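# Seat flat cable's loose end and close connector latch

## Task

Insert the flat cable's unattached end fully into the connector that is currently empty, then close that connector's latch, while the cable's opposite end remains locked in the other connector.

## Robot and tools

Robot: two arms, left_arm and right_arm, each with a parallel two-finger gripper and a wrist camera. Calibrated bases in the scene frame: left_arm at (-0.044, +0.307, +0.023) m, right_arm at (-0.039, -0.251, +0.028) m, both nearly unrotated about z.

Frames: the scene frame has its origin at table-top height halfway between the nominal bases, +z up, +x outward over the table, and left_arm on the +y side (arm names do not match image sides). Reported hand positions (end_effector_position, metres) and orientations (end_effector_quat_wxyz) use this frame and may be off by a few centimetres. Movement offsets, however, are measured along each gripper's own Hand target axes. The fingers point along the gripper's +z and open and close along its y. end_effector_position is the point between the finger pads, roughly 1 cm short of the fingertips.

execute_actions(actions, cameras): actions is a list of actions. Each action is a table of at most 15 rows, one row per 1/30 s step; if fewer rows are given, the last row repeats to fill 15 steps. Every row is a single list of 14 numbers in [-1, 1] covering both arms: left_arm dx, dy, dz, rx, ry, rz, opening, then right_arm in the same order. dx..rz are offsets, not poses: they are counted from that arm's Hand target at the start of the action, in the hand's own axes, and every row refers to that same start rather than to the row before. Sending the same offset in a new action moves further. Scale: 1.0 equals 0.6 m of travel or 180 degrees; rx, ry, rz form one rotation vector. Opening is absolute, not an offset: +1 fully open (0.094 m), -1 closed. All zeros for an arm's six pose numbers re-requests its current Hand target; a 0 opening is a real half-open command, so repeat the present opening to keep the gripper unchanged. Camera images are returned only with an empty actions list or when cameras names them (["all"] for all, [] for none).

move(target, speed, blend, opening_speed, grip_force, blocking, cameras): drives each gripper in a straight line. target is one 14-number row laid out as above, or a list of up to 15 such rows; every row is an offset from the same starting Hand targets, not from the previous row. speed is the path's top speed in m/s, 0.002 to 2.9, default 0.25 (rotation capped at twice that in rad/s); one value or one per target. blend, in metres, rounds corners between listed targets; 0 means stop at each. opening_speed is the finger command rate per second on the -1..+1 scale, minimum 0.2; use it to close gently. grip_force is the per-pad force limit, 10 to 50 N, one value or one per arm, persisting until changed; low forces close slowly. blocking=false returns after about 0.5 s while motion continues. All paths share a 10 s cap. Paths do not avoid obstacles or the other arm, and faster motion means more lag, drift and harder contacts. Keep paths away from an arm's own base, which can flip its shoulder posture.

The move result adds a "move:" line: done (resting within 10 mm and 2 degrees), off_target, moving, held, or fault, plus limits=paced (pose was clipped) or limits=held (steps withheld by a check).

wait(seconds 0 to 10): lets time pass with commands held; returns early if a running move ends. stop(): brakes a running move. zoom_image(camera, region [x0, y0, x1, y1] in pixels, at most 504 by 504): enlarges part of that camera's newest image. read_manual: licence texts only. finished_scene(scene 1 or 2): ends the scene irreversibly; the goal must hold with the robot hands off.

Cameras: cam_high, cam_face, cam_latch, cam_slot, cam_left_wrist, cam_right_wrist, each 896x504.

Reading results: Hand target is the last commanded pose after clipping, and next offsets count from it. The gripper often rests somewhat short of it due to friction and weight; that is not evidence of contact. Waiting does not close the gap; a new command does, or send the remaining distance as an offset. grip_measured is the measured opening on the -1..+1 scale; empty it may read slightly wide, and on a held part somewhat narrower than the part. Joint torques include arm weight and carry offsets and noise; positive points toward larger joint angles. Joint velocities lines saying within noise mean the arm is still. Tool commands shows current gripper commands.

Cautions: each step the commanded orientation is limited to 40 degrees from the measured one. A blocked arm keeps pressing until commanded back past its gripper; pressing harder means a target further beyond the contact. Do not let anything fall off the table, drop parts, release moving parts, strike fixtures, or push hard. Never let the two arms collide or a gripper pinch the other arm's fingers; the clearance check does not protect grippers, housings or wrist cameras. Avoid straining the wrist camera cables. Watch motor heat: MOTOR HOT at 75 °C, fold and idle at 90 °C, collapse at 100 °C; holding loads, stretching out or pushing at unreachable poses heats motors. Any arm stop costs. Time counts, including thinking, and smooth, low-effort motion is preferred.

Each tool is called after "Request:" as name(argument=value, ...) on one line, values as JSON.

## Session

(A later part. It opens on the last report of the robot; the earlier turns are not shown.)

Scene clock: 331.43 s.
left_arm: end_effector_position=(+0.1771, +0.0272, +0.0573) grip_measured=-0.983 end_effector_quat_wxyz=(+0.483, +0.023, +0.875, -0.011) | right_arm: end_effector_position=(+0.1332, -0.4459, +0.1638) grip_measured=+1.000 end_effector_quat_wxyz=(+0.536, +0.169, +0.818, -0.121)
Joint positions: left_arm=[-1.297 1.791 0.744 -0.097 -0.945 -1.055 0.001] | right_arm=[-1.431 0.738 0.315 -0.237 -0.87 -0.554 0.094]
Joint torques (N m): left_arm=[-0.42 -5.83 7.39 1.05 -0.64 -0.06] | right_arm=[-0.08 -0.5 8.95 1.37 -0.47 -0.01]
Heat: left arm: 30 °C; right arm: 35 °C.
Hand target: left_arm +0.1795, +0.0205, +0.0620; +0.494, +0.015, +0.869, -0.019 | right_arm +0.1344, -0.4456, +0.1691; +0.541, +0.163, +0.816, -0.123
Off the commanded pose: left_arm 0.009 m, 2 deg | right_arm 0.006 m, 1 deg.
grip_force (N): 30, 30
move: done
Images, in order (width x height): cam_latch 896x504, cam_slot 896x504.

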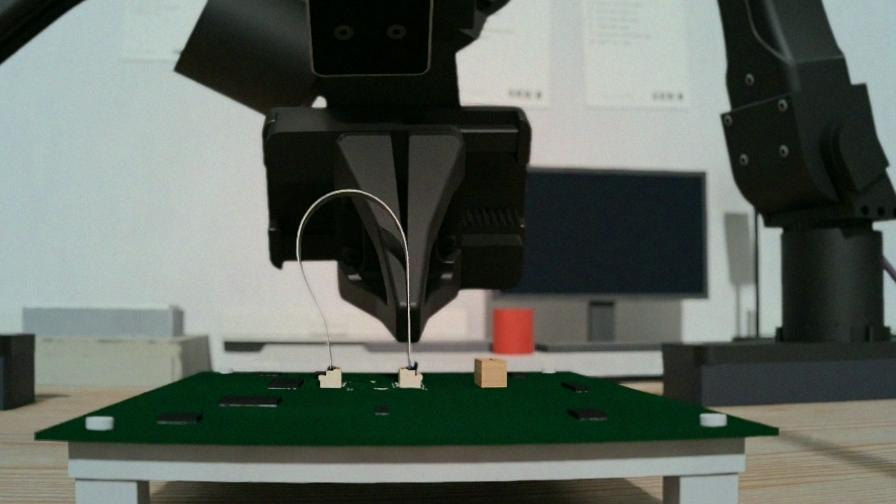

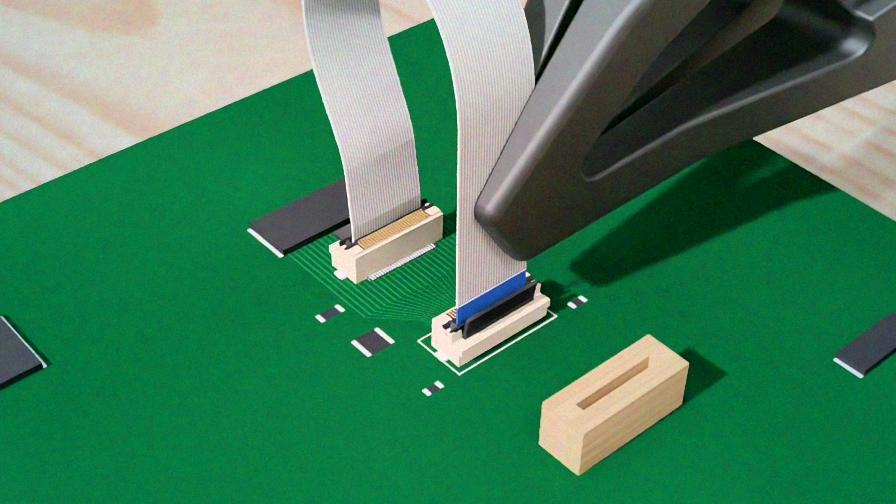

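Request:
move(target=[-0.0003,-0.0010,0,0.0006,-0.0003,-0.0010,-1,0,0,0,0,0,0,1], speed=0.02, cameras=["cam_latch", "cam_slot"])

Request:
zoom_image(camera="cam_latch", region=[380, 310, 460, 400])

Request:
zoom_image(camera="cam_slot", region=[435, 290, 485, 340])

Request:
zoom_image(camera="cam_slot", region=[500, 260, 550, 310])

Scene clock: 334.03 s.
left_arm: end_effector_position=(+0.1771, +0.0270, +0.0574) grip_measured=-0.983 end_effector_quat_wxyz=(+0.483, +0.023, +0.875, -0.011) | right_arm: end_effector_position=(+0.1332, -0.4459, +0.1638) grip_measured=+1.000 end_effector_quat_wxyz=(+0.536, +0.169, +0.818, -0.121)
Joint positions: left_arm=[-1.297 1.791 0.744 -0.096 -0.945 -1.055 0.001] | right_arm=[-1.431 0.738 0.315 -0.237 -0.87 -0.554 0.094]
Joint torques (N m): left_arm=[-0.39 -5.76 7.38 1.09 -0.64 -0.05] | right_arm=[-0.1 -0.47 8.91 1.38 -0.48 -0.02]
Heat: left arm: 30 °C; right arm: 35 °C.
Hand target: left_arm +0.1796, +0.0199, +0.0622; +0.495, +0.014, +0.869, -0.020 | right_arm +0.1344, -0.4456, +0.1691; +0.541, +0.163, +0.816, -0.123
Off the commanded pose: left_arm 0.009 m, 2 deg | right_arm 0.006 m, 1 deg.
grip_force (N): 30, 30
move: done
Images, in order (width x height): cam_latch 896x504, cam_slot 896x504.

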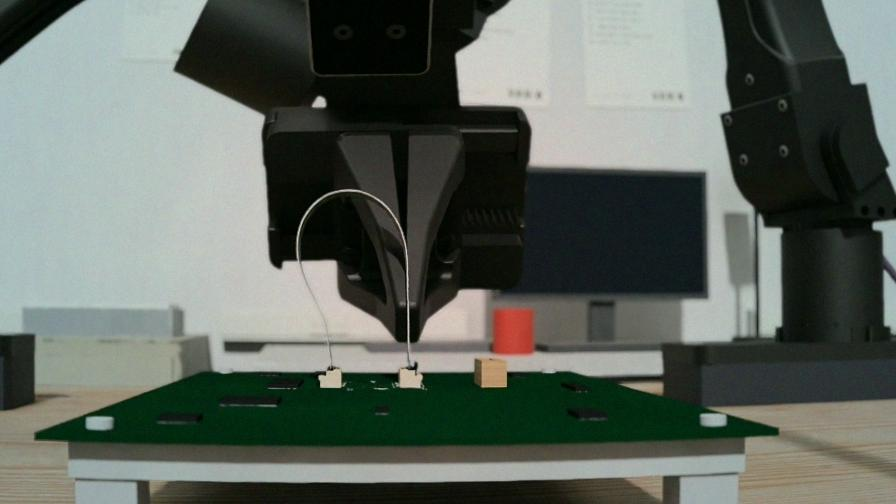

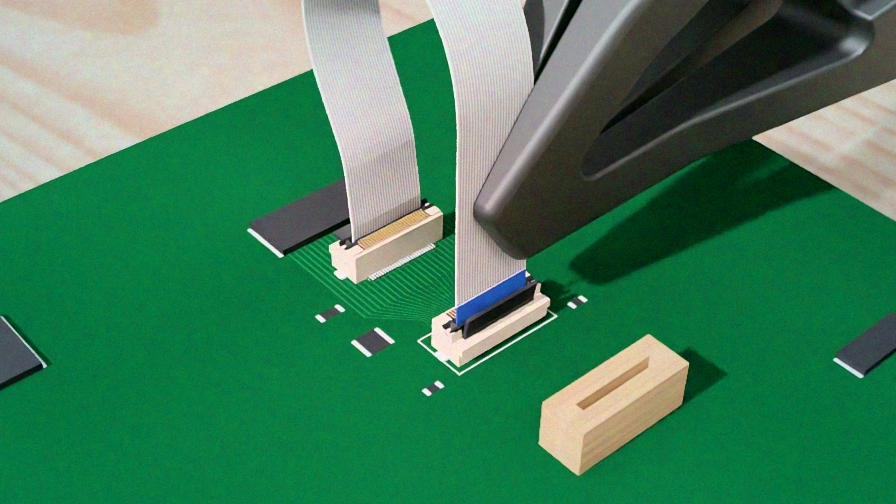

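Scaled by 5.600 from the camera's 896x504 image, which has a finer 1280x720 frame.

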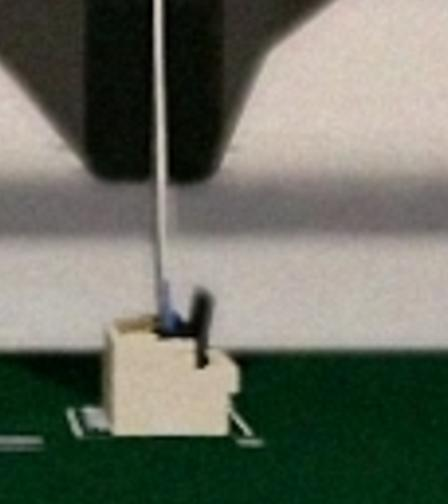

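Scaled by 10.080 from the camera's 896x504 image, which has a finer 1280x720 frame.

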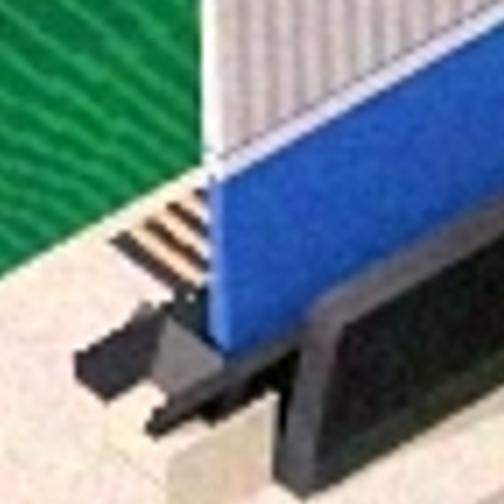

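Scaled by 10.080 from the camera's 896x504 image, which has a finer 1280x720 frame.

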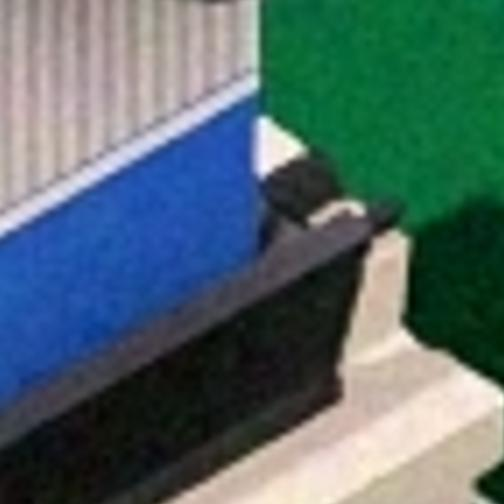

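Request:
move(target=[-0.0005,-0.0016,0,0.0010,-0.0005,-0.0016,-1,0,0,0,0,0,0,1], speed=0.02, cameras=["cam_latch", "cam_slot"])

Request:
zoom_image(camera="cam_latch", region=[380, 310, 460, 400])

Request:
zoom_image(camera="cam_slot", region=[435, 290, 485, 340])

Request:
zoom_image(camera="cam_slot", region=[500, 260, 550, 310])

Scene clock: 335.67 s.
left_arm: end_effector_position=(+0.1772, +0.0266, +0.0576) grip_measured=-0.983 end_effector_quat_wxyz=(+0.483, +0.022, +0.875, -0.013) | right_arm: end_effector_position=(+0.1332, -0.4459, +0.1638) grip_measured=+1.000 end_effector_quat_wxyz=(+0.536, +0.169, +0.818, -0.121)
Joint positions: left_arm=[-1.297 1.791 0.744 -0.094 -0.945 -1.055 0.001] | right_arm=[-1.431 0.738 0.315 -0.237 -0.87 -0.554 0.094]
Joint torques (N m): left_arm=[-0.44 -5.7 7.36 1.13 -0.64 -0.08] | right_arm=[-0.12 -0.51 8.9 1.38 -0.48 -0.01]
Heat: left arm: 30 °C; right arm: 35 °C.
Hand target: left_arm +0.1797, +0.0190, +0.0625; +0.495, +0.013, +0.868, -0.023 | right_arm +0.1344, -0.4456, +0.1691; +0.541, +0.163, +0.816, -0.123
Off the commanded pose: left_arm 0.009 m, 2 deg | right_arm 0.006 m, 1 deg.
grip_force (N): 30, 30
move: done
Images, in order (width x height): cam_latch 896x504, cam_slot 896x504.

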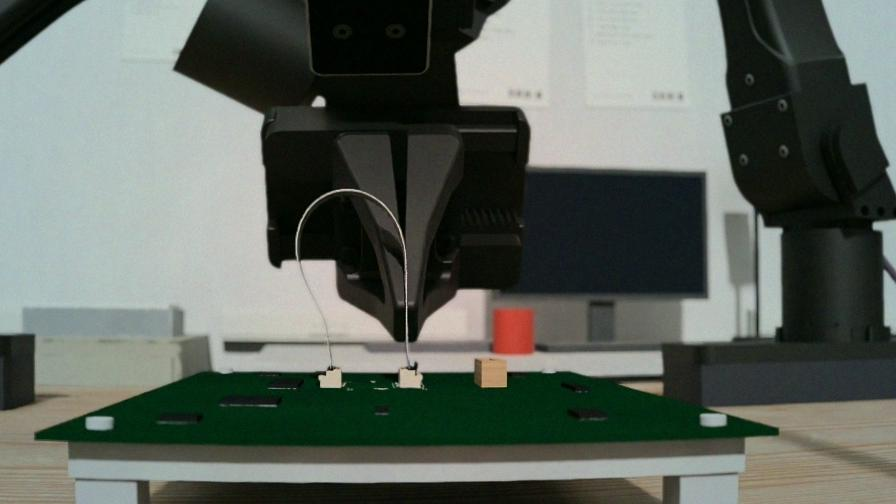

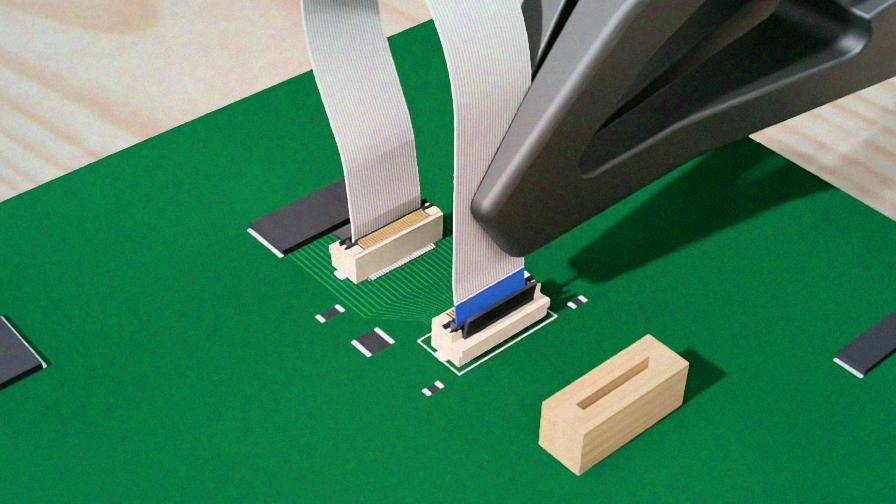

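Scaled by 5.600 from the camera's 896x504 image, which has a finer 1280x720 frame.

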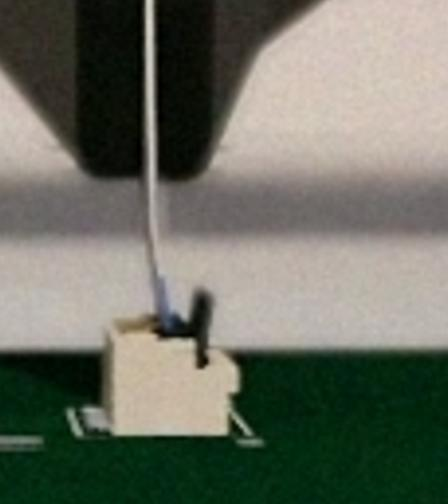

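Scaled by 10.080 from the camera's 896x504 image, which has a finer 1280x720 frame.

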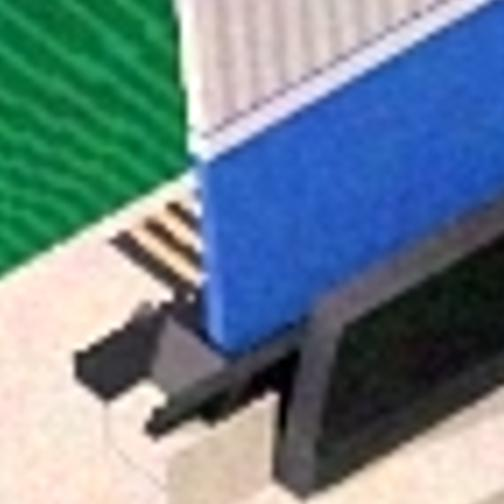

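Scaled by 10.080 from the camera's 896x504 image, which has a finer 1280x720 frame.

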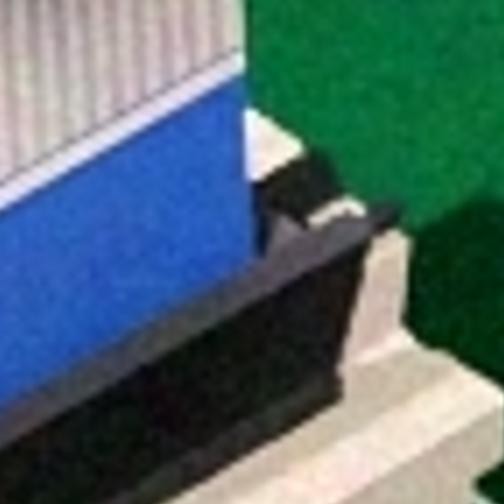

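Request:
move(target=[-0.0007,-0.0024,0,0.0015,-0.0008,-0.0024,-1,0,0,0,0,0,0,1], speed=0.02, cameras=["cam_latch", "cam_slot"])

Request:
zoom_image(camera="cam_latch", region=[380, 310, 460, 400])

Request:
zoom_image(camera="cam_slot", region=[435, 290, 485, 340])

Request:
zoom_image(camera="cam_slot", region=[500, 260, 550, 310])

Scene clock: 337.50 s.
left_arm: end_effector_position=(+0.1779, +0.0240, +0.0588) grip_measured=-0.983 end_effector_quat_wxyz=(+0.485, +0.019, +0.874, -0.020) | right_arm: end_effector_position=(+0.1332, -0.4459, +0.1638) grip_measured=+1.000 end_effector_quat_wxyz=(+0.536, +0.169, +0.818, -0.121)
Joint positions: left_arm=[-1.297 1.791 0.744 -0.077 -0.945 -1.055 0.001] | right_arm=[-1.431 0.738 0.315 -0.237 -0.87 -0.554 0.094]
Joint torques (N m): left_arm=[-0.43 -5.64 7.35 1.08 -0.64 -0.07] | right_arm=[-0.08 -0.46 8.94 1.37 -0.47 -0.02]
Heat: left arm: 30 °C; right arm: 35 °C.
Hand target: left_arm +0.1799, +0.0175, +0.0629; +0.496, +0.011, +0.868, -0.027 | right_arm +0.1344, -0.4456, +0.1691; +0.541, +0.163, +0.816, -0.123
Off the commanded pose: left_arm 0.008 m, 2 deg | right_arm 0.006 m, 1 deg.
grip_force (N): 30, 30
move: done
Images, in order (width x height): cam_latch 896x504, cam_slot 896x504.

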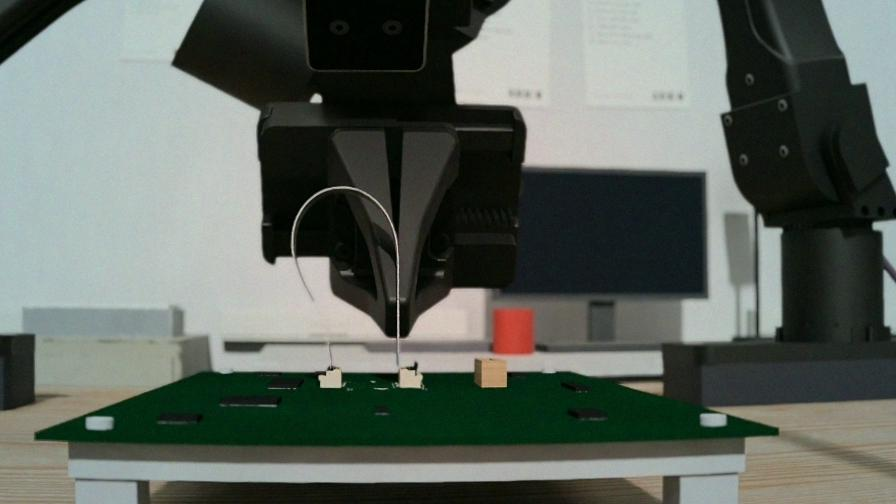

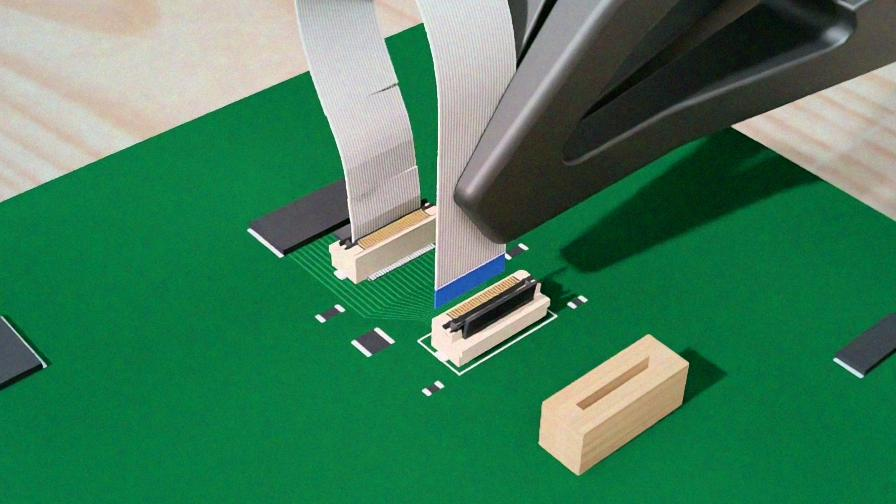

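Scaled by 5.600 from the camera's 896x504 image, which has a finer 1280x720 frame.

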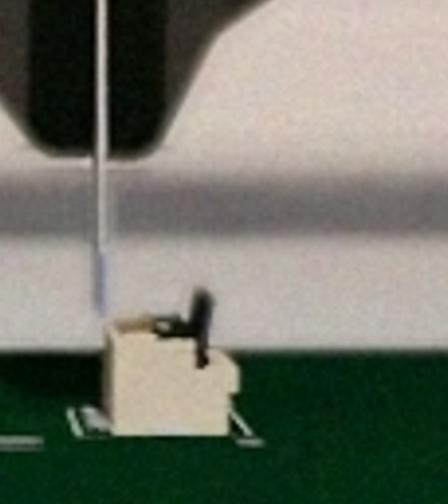

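Scaled by 10.080 from the camera's 896x504 image, which has a finer 1280x720 frame.

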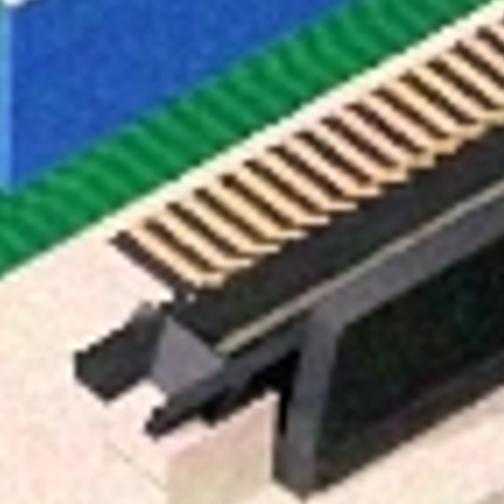

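Scaled by 10.080 from the camera's 896x504 image, which has a finer 1280x720 frame.

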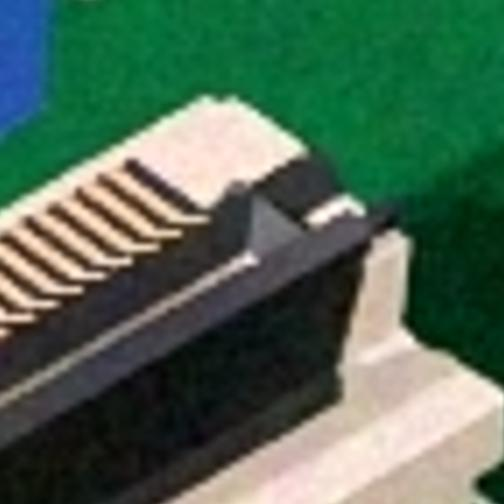

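Request:
move(target=[[-0.0294,-0.0099,-0.0143,0.0102,-0.0059,-0.0170,-1,0,0,0,0,0,0,1],[0.0044,0.0058,-0.0034,-0.0015,0.0077,0.0069,-1,0,0,0,0,0,0,1]], speed=0.04, cameras=["cam_latch", "cam_slot"])

Request:
zoom_image(camera="cam_latch", region=[380, 310, 460, 400])

Request:
zoom_image(camera="cam_slot", region=[430, 255, 550, 345])

Scene clock: 344.40 s.
left_arm: end_effector_position=(+0.1770, +0.0244, +0.0605) grip_measured=-0.983 end_effector_quat_wxyz=(+0.482, +0.020, +0.876, -0.021) | right_arm: end_effector_position=(+0.1332, -0.4459, +0.1638) grip_measured=+1.000 end_effector_quat_wxyz=(+0.536, +0.169, +0.818, -0.121)
Joint positions: left_arm=[-1.297 1.779 0.744 -0.09 -0.937 -1.055 0.001] | right_arm=[-1.431 0.738 0.315 -0.237 -0.87 -0.554 0.094]
Joint torques (N m): left_arm=[-0.4 -5.67 7.31 0.79 -0.53 -0.07] | right_arm=[-0.08 -0.53 8.95 1.39 -0.47 -0.01]
Heat: left arm: 30 °C; right arm: 35 °C.
Hand target: left_arm +0.1769, +0.0211, +0.0614; +0.486, +0.019, +0.874, -0.019 | right_arm +0.1344, -0.4456, +0.1691; +0.541, +0.163, +0.816, -0.123
Off the commanded pose: left_arm 0.003 m, 1 deg | right_arm 0.006 m, 1 deg.
grip_force (N): 30, 30
move: done
Images, in order (width x height): cam_latch 896x504, cam_slot 896x504.

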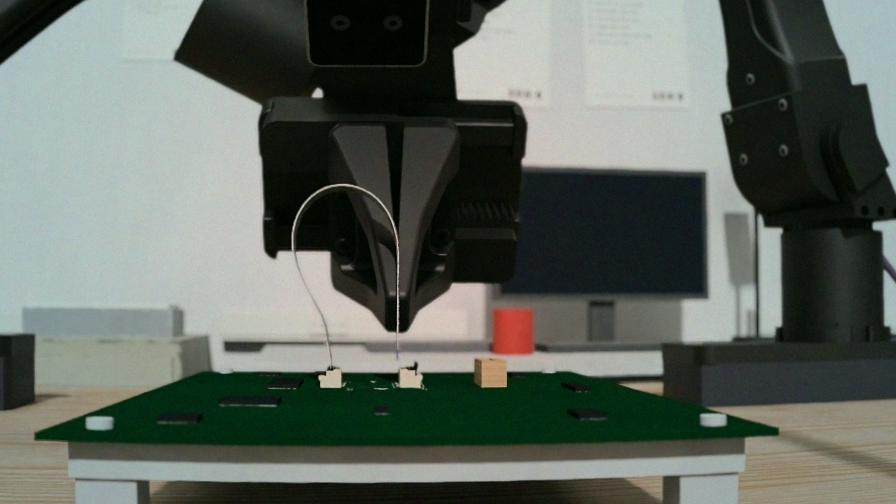

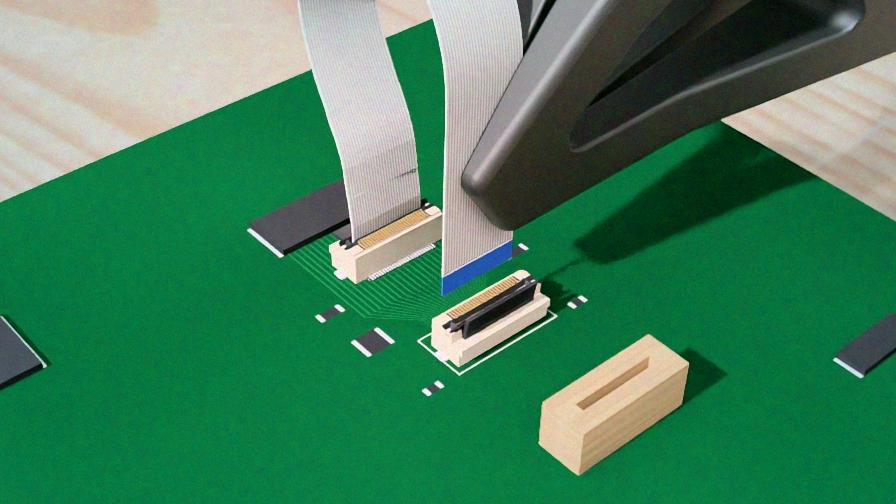

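Scaled by 5.600 from the camera's 896x504 image, which has a finer 1280x720 frame.

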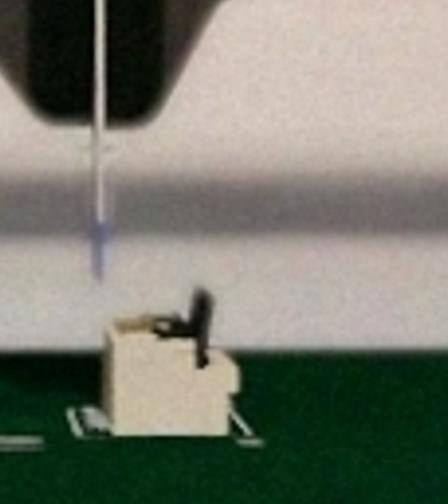

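Scaled by 4.200 from the camera's 896x504 image, which has a finer 1280x720 frame.

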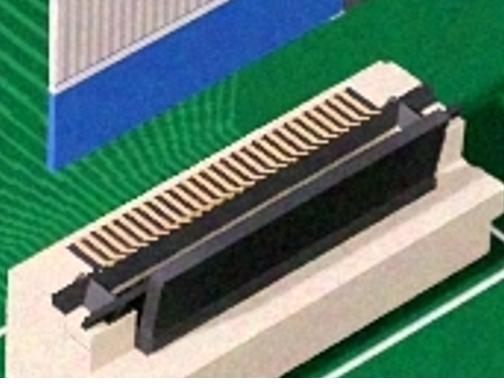

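Request:
move(target=[[-0.0062,0.0064,0,-0.0058,-0.0070,0.0025,-1,0,0,0,0,0,0,1],[-0.0014,0.0038,0,-0.0031,-0.0020,0.0024,-1,0,0,0,0,0,0,1]], speed=0.03, cameras=["cam_latch", "cam_slot"])

Request:
zoom_image(camera="cam_latch", region=[380, 310, 460, 400])

Request:
zoom_image(camera="cam_slot", region=[430, 255, 550, 345])

Scene clock: 348.93 s.
left_arm: end_effector_position=(+0.1773, +0.0267, +0.0608) grip_measured=-0.983 end_effector_quat_wxyz=(+0.484, +0.021, +0.874, -0.015) | right_arm: end_effector_position=(+0.1332, -0.4459, +0.1638) grip_measured=+1.000 end_effector_quat_wxyz=(+0.536, +0.169, +0.818, -0.121)
Joint positions: left_arm=[-1.297 1.779 0.744 -0.1 -0.946 -1.055 0.001] | right_arm=[-1.431 0.738 0.315 -0.237 -0.87 -0.554 0.094]
Joint torques (N m): left_arm=[-0.46 -5.67 7.34 0.8 -0.54 -0.08] | right_arm=[-0.12 -0.44 8.92 1.38 -0.48 -0.02]
Heat: left arm: 30 °C; right arm: 35 °C.
Hand target: left_arm +0.1775, +0.0233, +0.0621; +0.489, +0.020, +0.872, -0.013 | right_arm +0.1344, -0.4456, +0.1691; +0.541, +0.163, +0.816, -0.123
Off the commanded pose: left_arm 0.004 m, 1 deg | right_arm 0.006 m, 1 deg.
grip_force (N): 30, 30
move: done
Images, in order (width x height): cam_latch 896x504, cam_slot 896x504.

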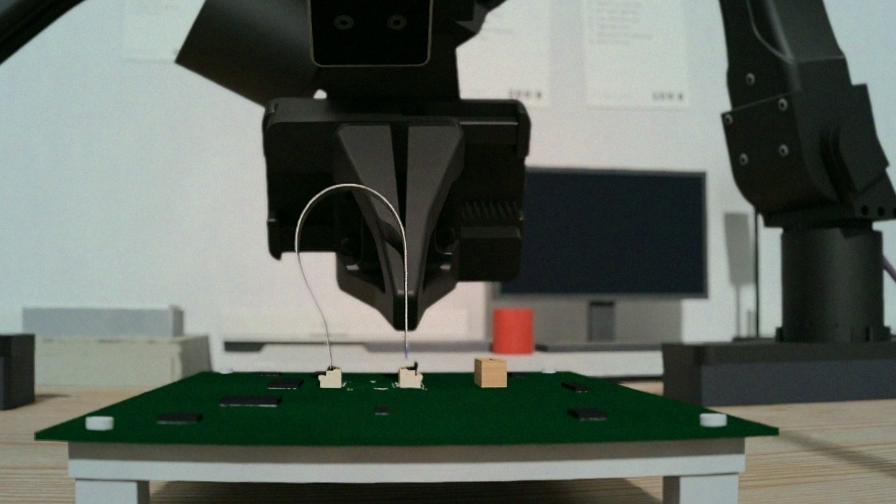

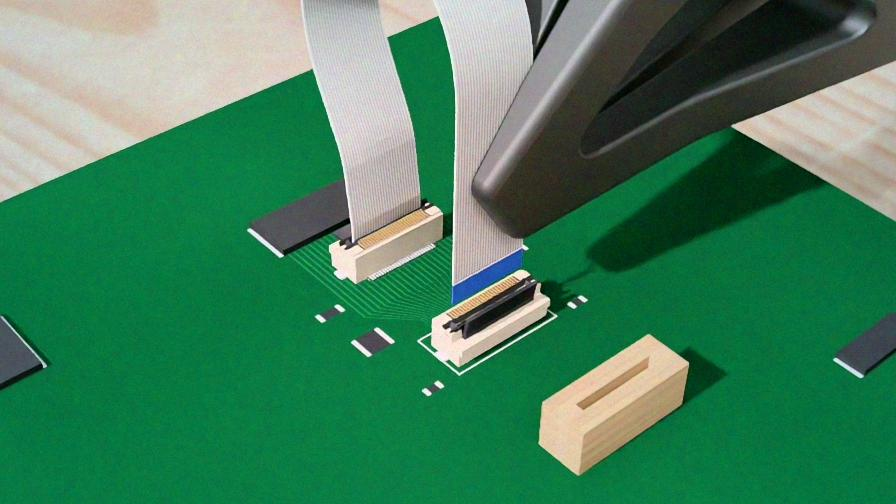

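Scaled by 5.600 from the camera's 896x504 image, which has a finer 1280x720 frame.

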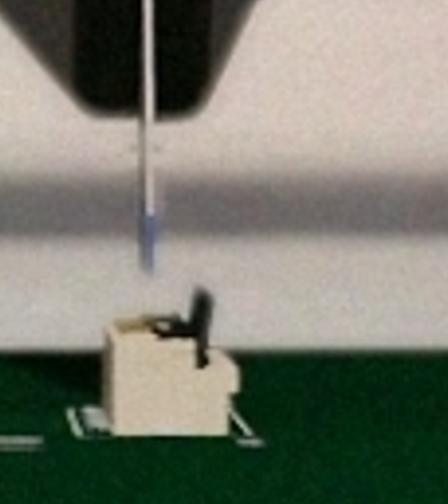

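Scaled by 4.200 from the camera's 896x504 image, which has a finer 1280x720 frame.

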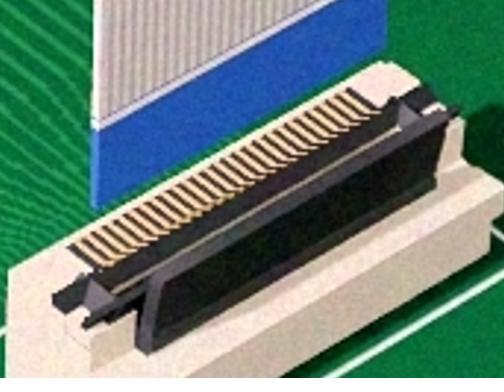

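Request:
move(target=[-0.0048, -0.0086, 0.0001, 0.00537, -0.00308, -0.00876, -1, 0, 0, 0, 0, 0, 0, 1], speed=0.03)

Request:
move(target=[0.00455, 0.00817, -0.0001, -0.0051, 0.00292, 0.00832, -1, 0, 0, 0, 0, 0, 0, 1], speed=0.03, cameras=["cam_latch", "cam_slot"])

Request:
zoom_image(camera="cam_latch", region=[380, 310, 460, 400])

Request:
zoom_image(camera="cam_slot", region=[435, 290, 485, 340])

Request:
zoom_image(camera="cam_slot", region=[500, 260, 550, 310])

Scene clock: 356.50 s.
left_arm: end_effector_position=(+0.1775, +0.0255, +0.0613) grip_measured=-0.983 end_effector_quat_wxyz=(+0.485, +0.019, +0.874, -0.018) | right_arm: end_effector_position=(+0.1332, -0.4459, +0.1638) grip_measured=+1.000 end_effector_quat_wxyz=(+0.536, +0.169, +0.818, -0.121)
Joint positions: left_arm=[-1.297 1.779 0.744 -0.093 -0.945 -1.055 0.001] | right_arm=[-1.431 0.738 0.315 -0.237 -0.87 -0.554 0.094]
Joint torques (N m): left_arm=[-0.51 -5.64 7.43 1.08 -0.55 -0.08] | right_arm=[-0.09 -0.47 8.91 1.37 -0.48 -0.01]
Heat: left arm: 30 °C; right arm: 35 °C.
Hand target: left_arm +0.1788, +0.0182, +0.0645; +0.492, +0.012, +0.870, -0.027 | right_arm +0.1344, -0.4456, +0.1691; +0.541, +0.163, +0.816, -0.123
Off the commanded pose: left_arm 0.008 m, 2 deg | right_arm 0.006 m, 1 deg.
grip_force (N): 30, 30
move: done

Scene clock: 357.37 s.
left_arm: end_effector_position=(+0.1773, +0.0262, +0.0609) grip_measured=-0.983 end_effector_quat_wxyz=(+0.484, +0.021, +0.874, -0.016) | right_arm: end_effector_position=(+0.1332, -0.4459, +0.1638) grip_measured=+1.000 end_effector_quat_wxyz=(+0.536, +0.169, +0.818, -0.121)
Joint positions: left_arm=[-1.297 1.779 0.744 -0.097 -0.945 -1.055 0.001] | right_arm=[-1.431 0.738 0.315 -0.237 -0.87 -0.554 0.094]
Joint torques (N m): left_arm=[-0.49 -5.63 7.39 0.8 -0.55 -0.08] | right_arm=[-0.09 -0.53 8.92 1.38 -0.46 -0.01]
Heat: left arm: 30 °C; right arm: 35 °C.
Hand target: left_arm +0.1776, +0.0230, +0.0620; +0.489, +0.020, +0.872, -0.014 | right_arm +0.1344, -0.4456, +0.1691; +0.541, +0.163, +0.816, -0.123
Off the commanded pose: left_arm 0.003 m, 1 deg | right_arm 0.006 m, 1 deg.
grip_force (N): 30, 30
move: done
Images, in order (width x height): cam_latch 896x504, cam_slot 896x504.

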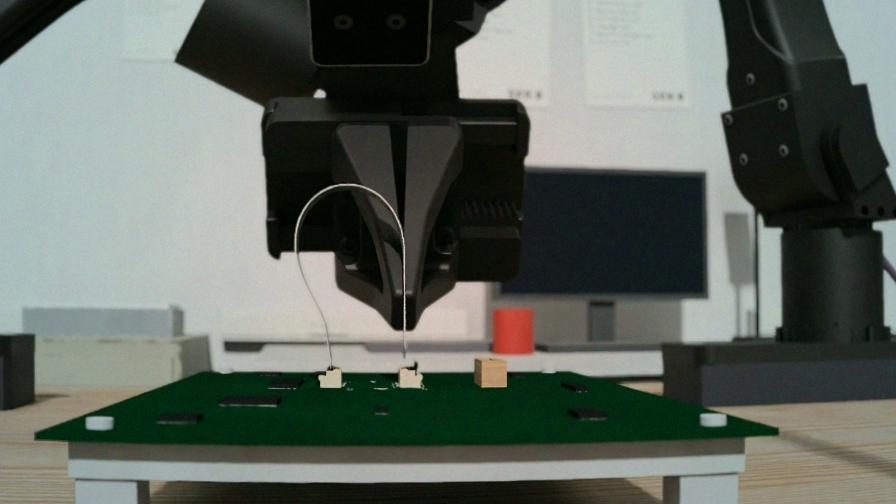

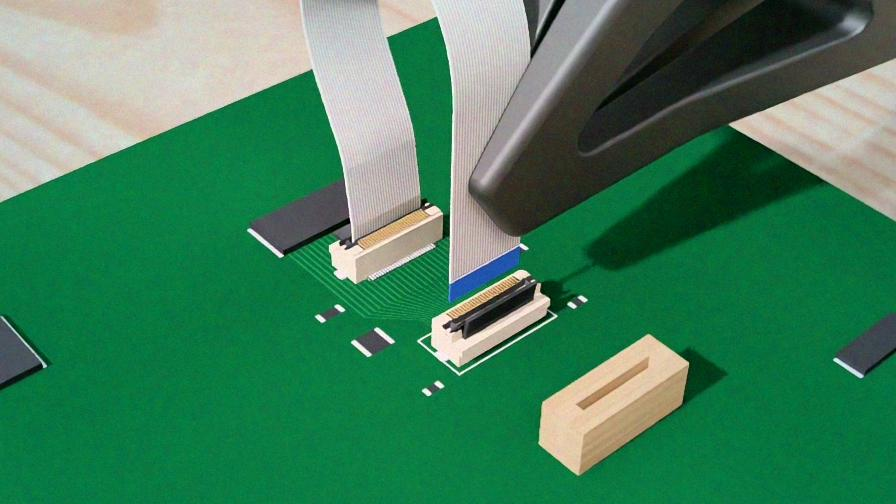

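Scaled by 5.600 from the camera's 896x504 image, which has a finer 1280x720 frame.

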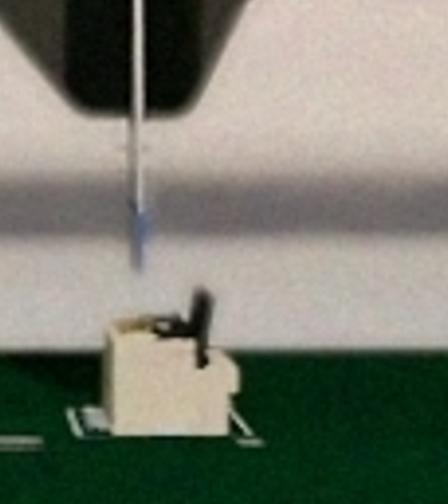

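Scaled by 10.080 from the camera's 896x504 image, which has a finer 1280x720 frame.

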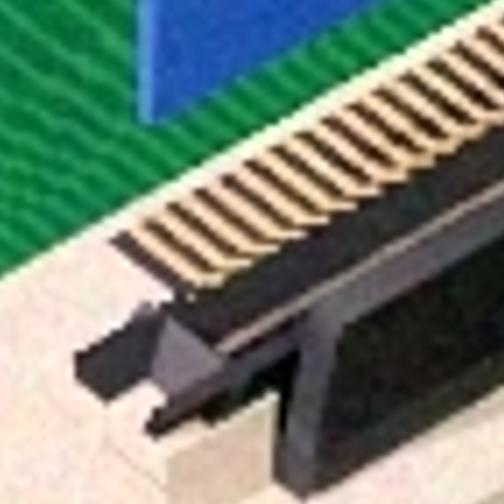

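Scaled by 10.080 from the camera's 896x504 image, which has a finer 1280x720 frame.

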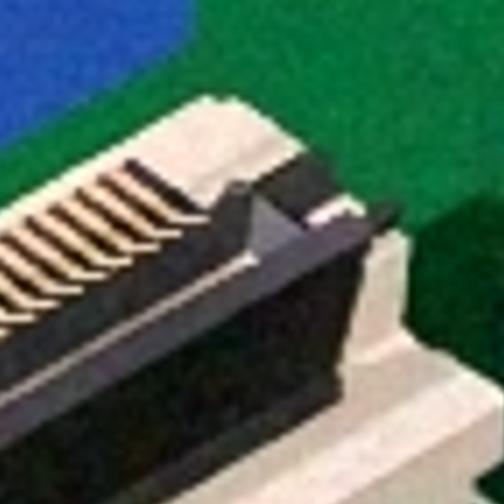

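Request:
move(target=[0.00393, 0.00143, 0.00191, -0.00151, 0.00087, 0.00247, -1, 0, 0, 0, 0, 0, 0, 1], speed=0.02, cameras=["cam_latch", "cam_slot"])

Request:
zoom_image(camera="cam_latch", region=[380, 310, 460, 400])

Request:
zoom_image(camera="cam_slot", region=[435, 290, 485, 340])

Request:
zoom_image(camera="cam_slot", region=[500, 260, 550, 310])

Scene clock: 360.03 s.
left_arm: end_effector_position=(+0.1771, +0.0271, +0.0581) grip_measured=-0.983 end_effector_quat_wxyz=(+0.483, +0.023, +0.875, -0.012) | right_arm: end_effector_position=(+0.1332, -0.4459, +0.1638) grip_measured=+1.000 end_effector_quat_wxyz=(+0.536, +0.169, +0.818, -0.121)
Joint positions: left_arm=[-1.297 1.788 0.744 -0.099 -0.945 -1.055 0.001] | right_arm=[-1.431 0.738 0.315 -0.237 -0.87 -0.554 0.094]
Joint torques (N m): left_arm=[-0.49 -5.72 7.25 0.79 -0.55 -0.08] | right_arm=[-0.1 -0.5 8.95 1.38 -0.47 -0.01]
Heat: left arm: 30 °C; right arm: 35 °C.
Hand target: left_arm +0.1773, +0.0239, +0.0595; +0.488, +0.022, +0.873, -0.010 | right_arm +0.1344, -0.4456, +0.1691; +0.541, +0.163, +0.816, -0.123
Off the commanded pose: left_arm 0.003 m, 1 deg | right_arm 0.006 m, 1 deg.
grip_force (N): 30, 30
move: done
Images, in order (width x height): cam_latch 896x504, cam_slot 896x504.

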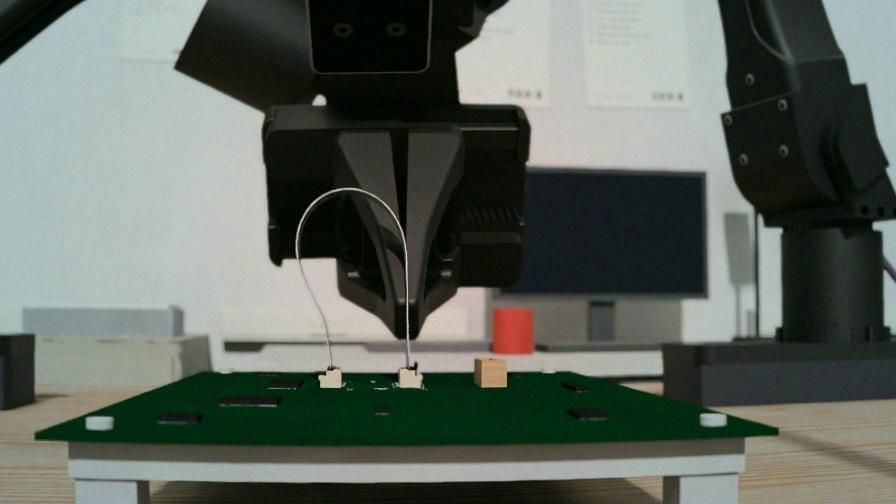

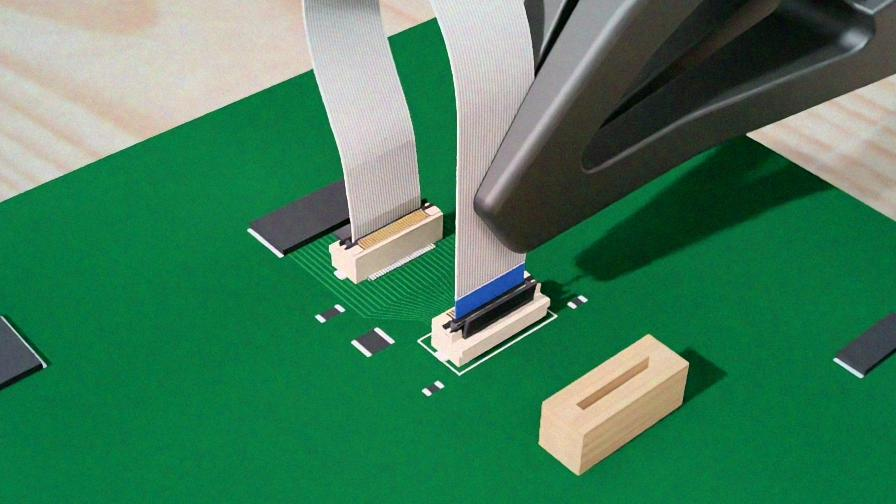

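Scaled by 5.600 from the camera's 896x504 image, which has a finer 1280x720 frame.

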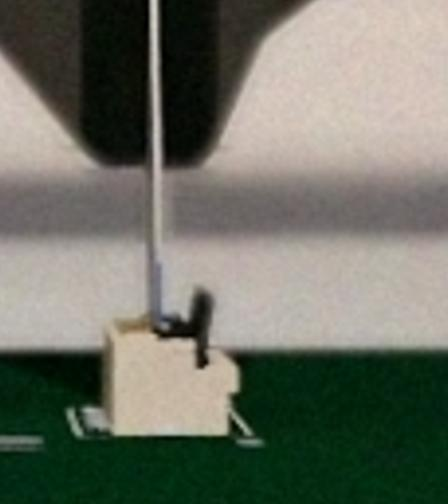

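Scaled by 10.080 from the camera's 896x504 image, which has a finer 1280x720 frame.

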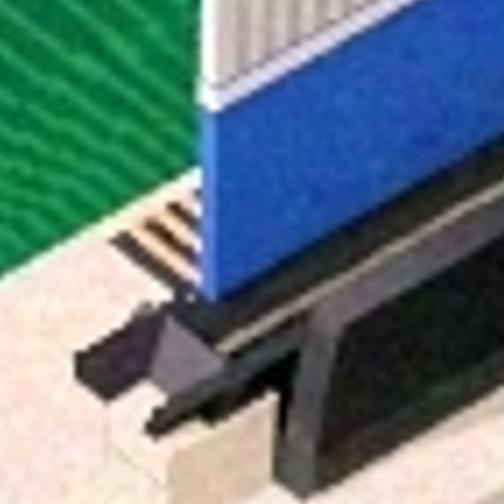

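Scaled by 10.080 from the camera's 896x504 image, which has a finer 1280x720 frame.

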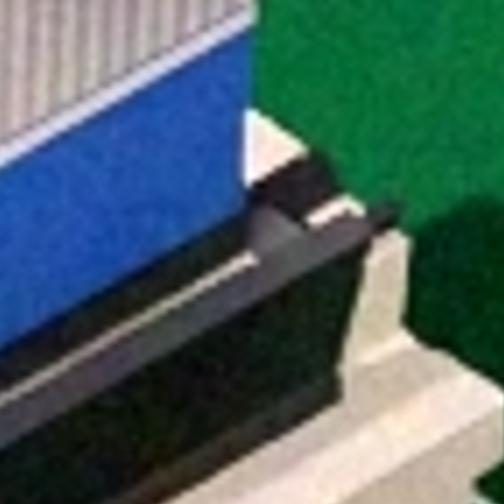

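Request:
move(target=[0.00075, 0.00005, 0.00028, -0.00007, 0.00033, 0.00031, -1, 0, 0, 0, 0, 0, 0, 1], speed=0.02, cameras=["cam_latch", "cam_slot"])

Request:
zoom_image(camera="cam_latch", region=[380, 310, 460, 400])

Request:
zoom_image(camera="cam_slot", region=[435, 290, 485, 340])

Request:
zoom_image(camera="cam_slot", region=[500, 260, 550, 310])

Scene clock: 363.40 s.
left_arm: end_effector_position=(+0.1771, +0.0271, +0.0581) grip_measured=-0.983 end_effector_quat_wxyz=(+0.483, +0.023, +0.875, -0.012) | right_arm: end_effector_position=(+0.1332, -0.4459, +0.1638) grip_measured=+1.000 end_effector_quat_wxyz=(+0.536, +0.169, +0.818, -0.121)
Joint positions: left_arm=[-1.297 1.788 0.744 -0.099 -0.945 -1.055 0.001] | right_arm=[-1.431 0.738 0.315 -0.237 -0.87 -0.554 0.094]
Joint torques (N m): left_arm=[-0.39 -5.6 7.32 0.77 -0.54 -0.08] | right_arm=[-0.12 -0.5 8.99 1.38 -0.47 -0.01]
Heat: left arm: 30 °C; right arm: 35 °C.
Hand target: left_arm +0.1772, +0.0239, +0.0590; +0.487, +0.022, +0.873, -0.009 | right_arm +0.1344, -0.4456, +0.1691; +0.541, +0.163, +0.816, -0.123
Off the commanded pose: left_arm 0.003 m, 1 deg | right_arm 0.006 m, 1 deg.
grip_force (N): 30, 30
move: done
Images, in order (width x height): cam_latch 896x504, cam_slot 896x504.

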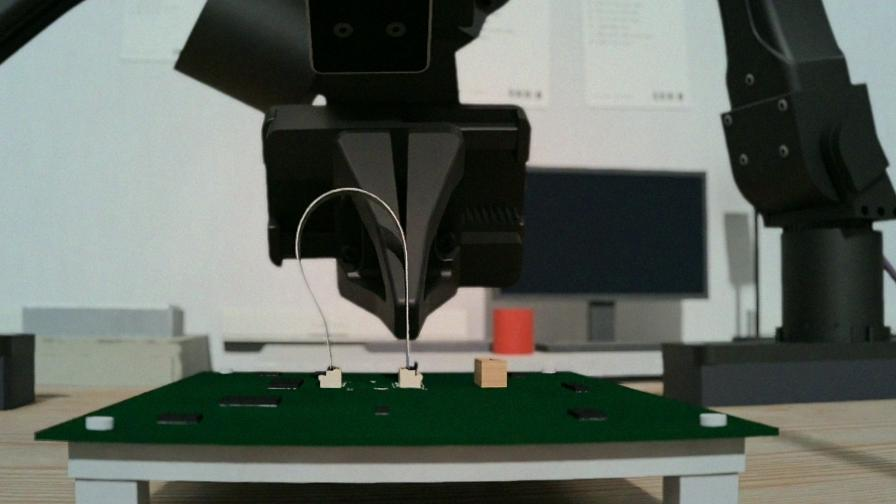

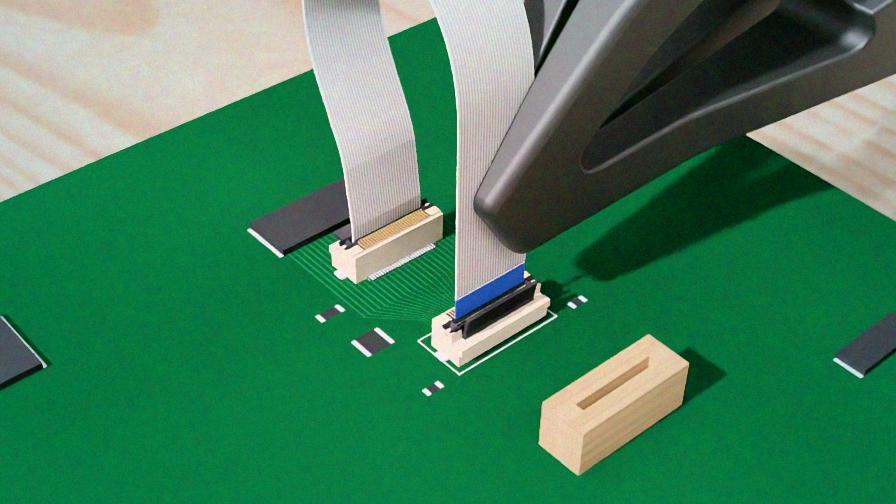

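Scaled by 5.600 from the camera's 896x504 image, which has a finer 1280x720 frame.

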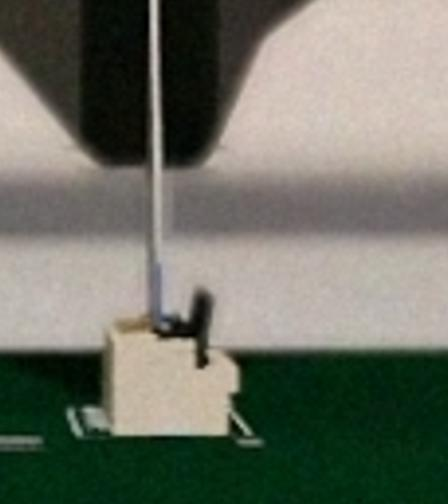

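Scaled by 10.080 from the camera's 896x504 image, which has a finer 1280x720 frame.

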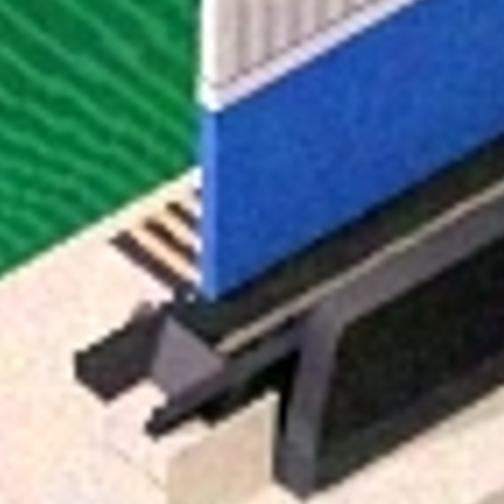

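Scaled by 10.080 from the camera's 896x504 image, which has a finer 1280x720 frame.

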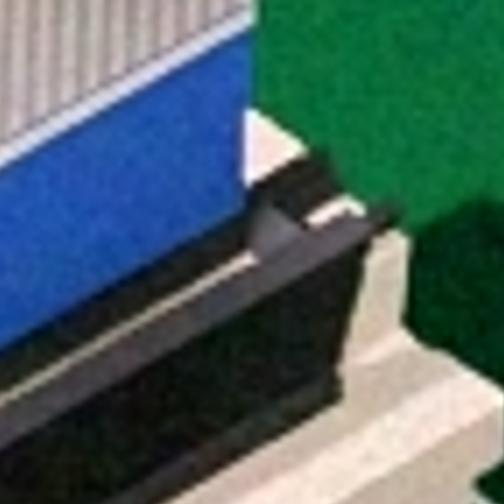

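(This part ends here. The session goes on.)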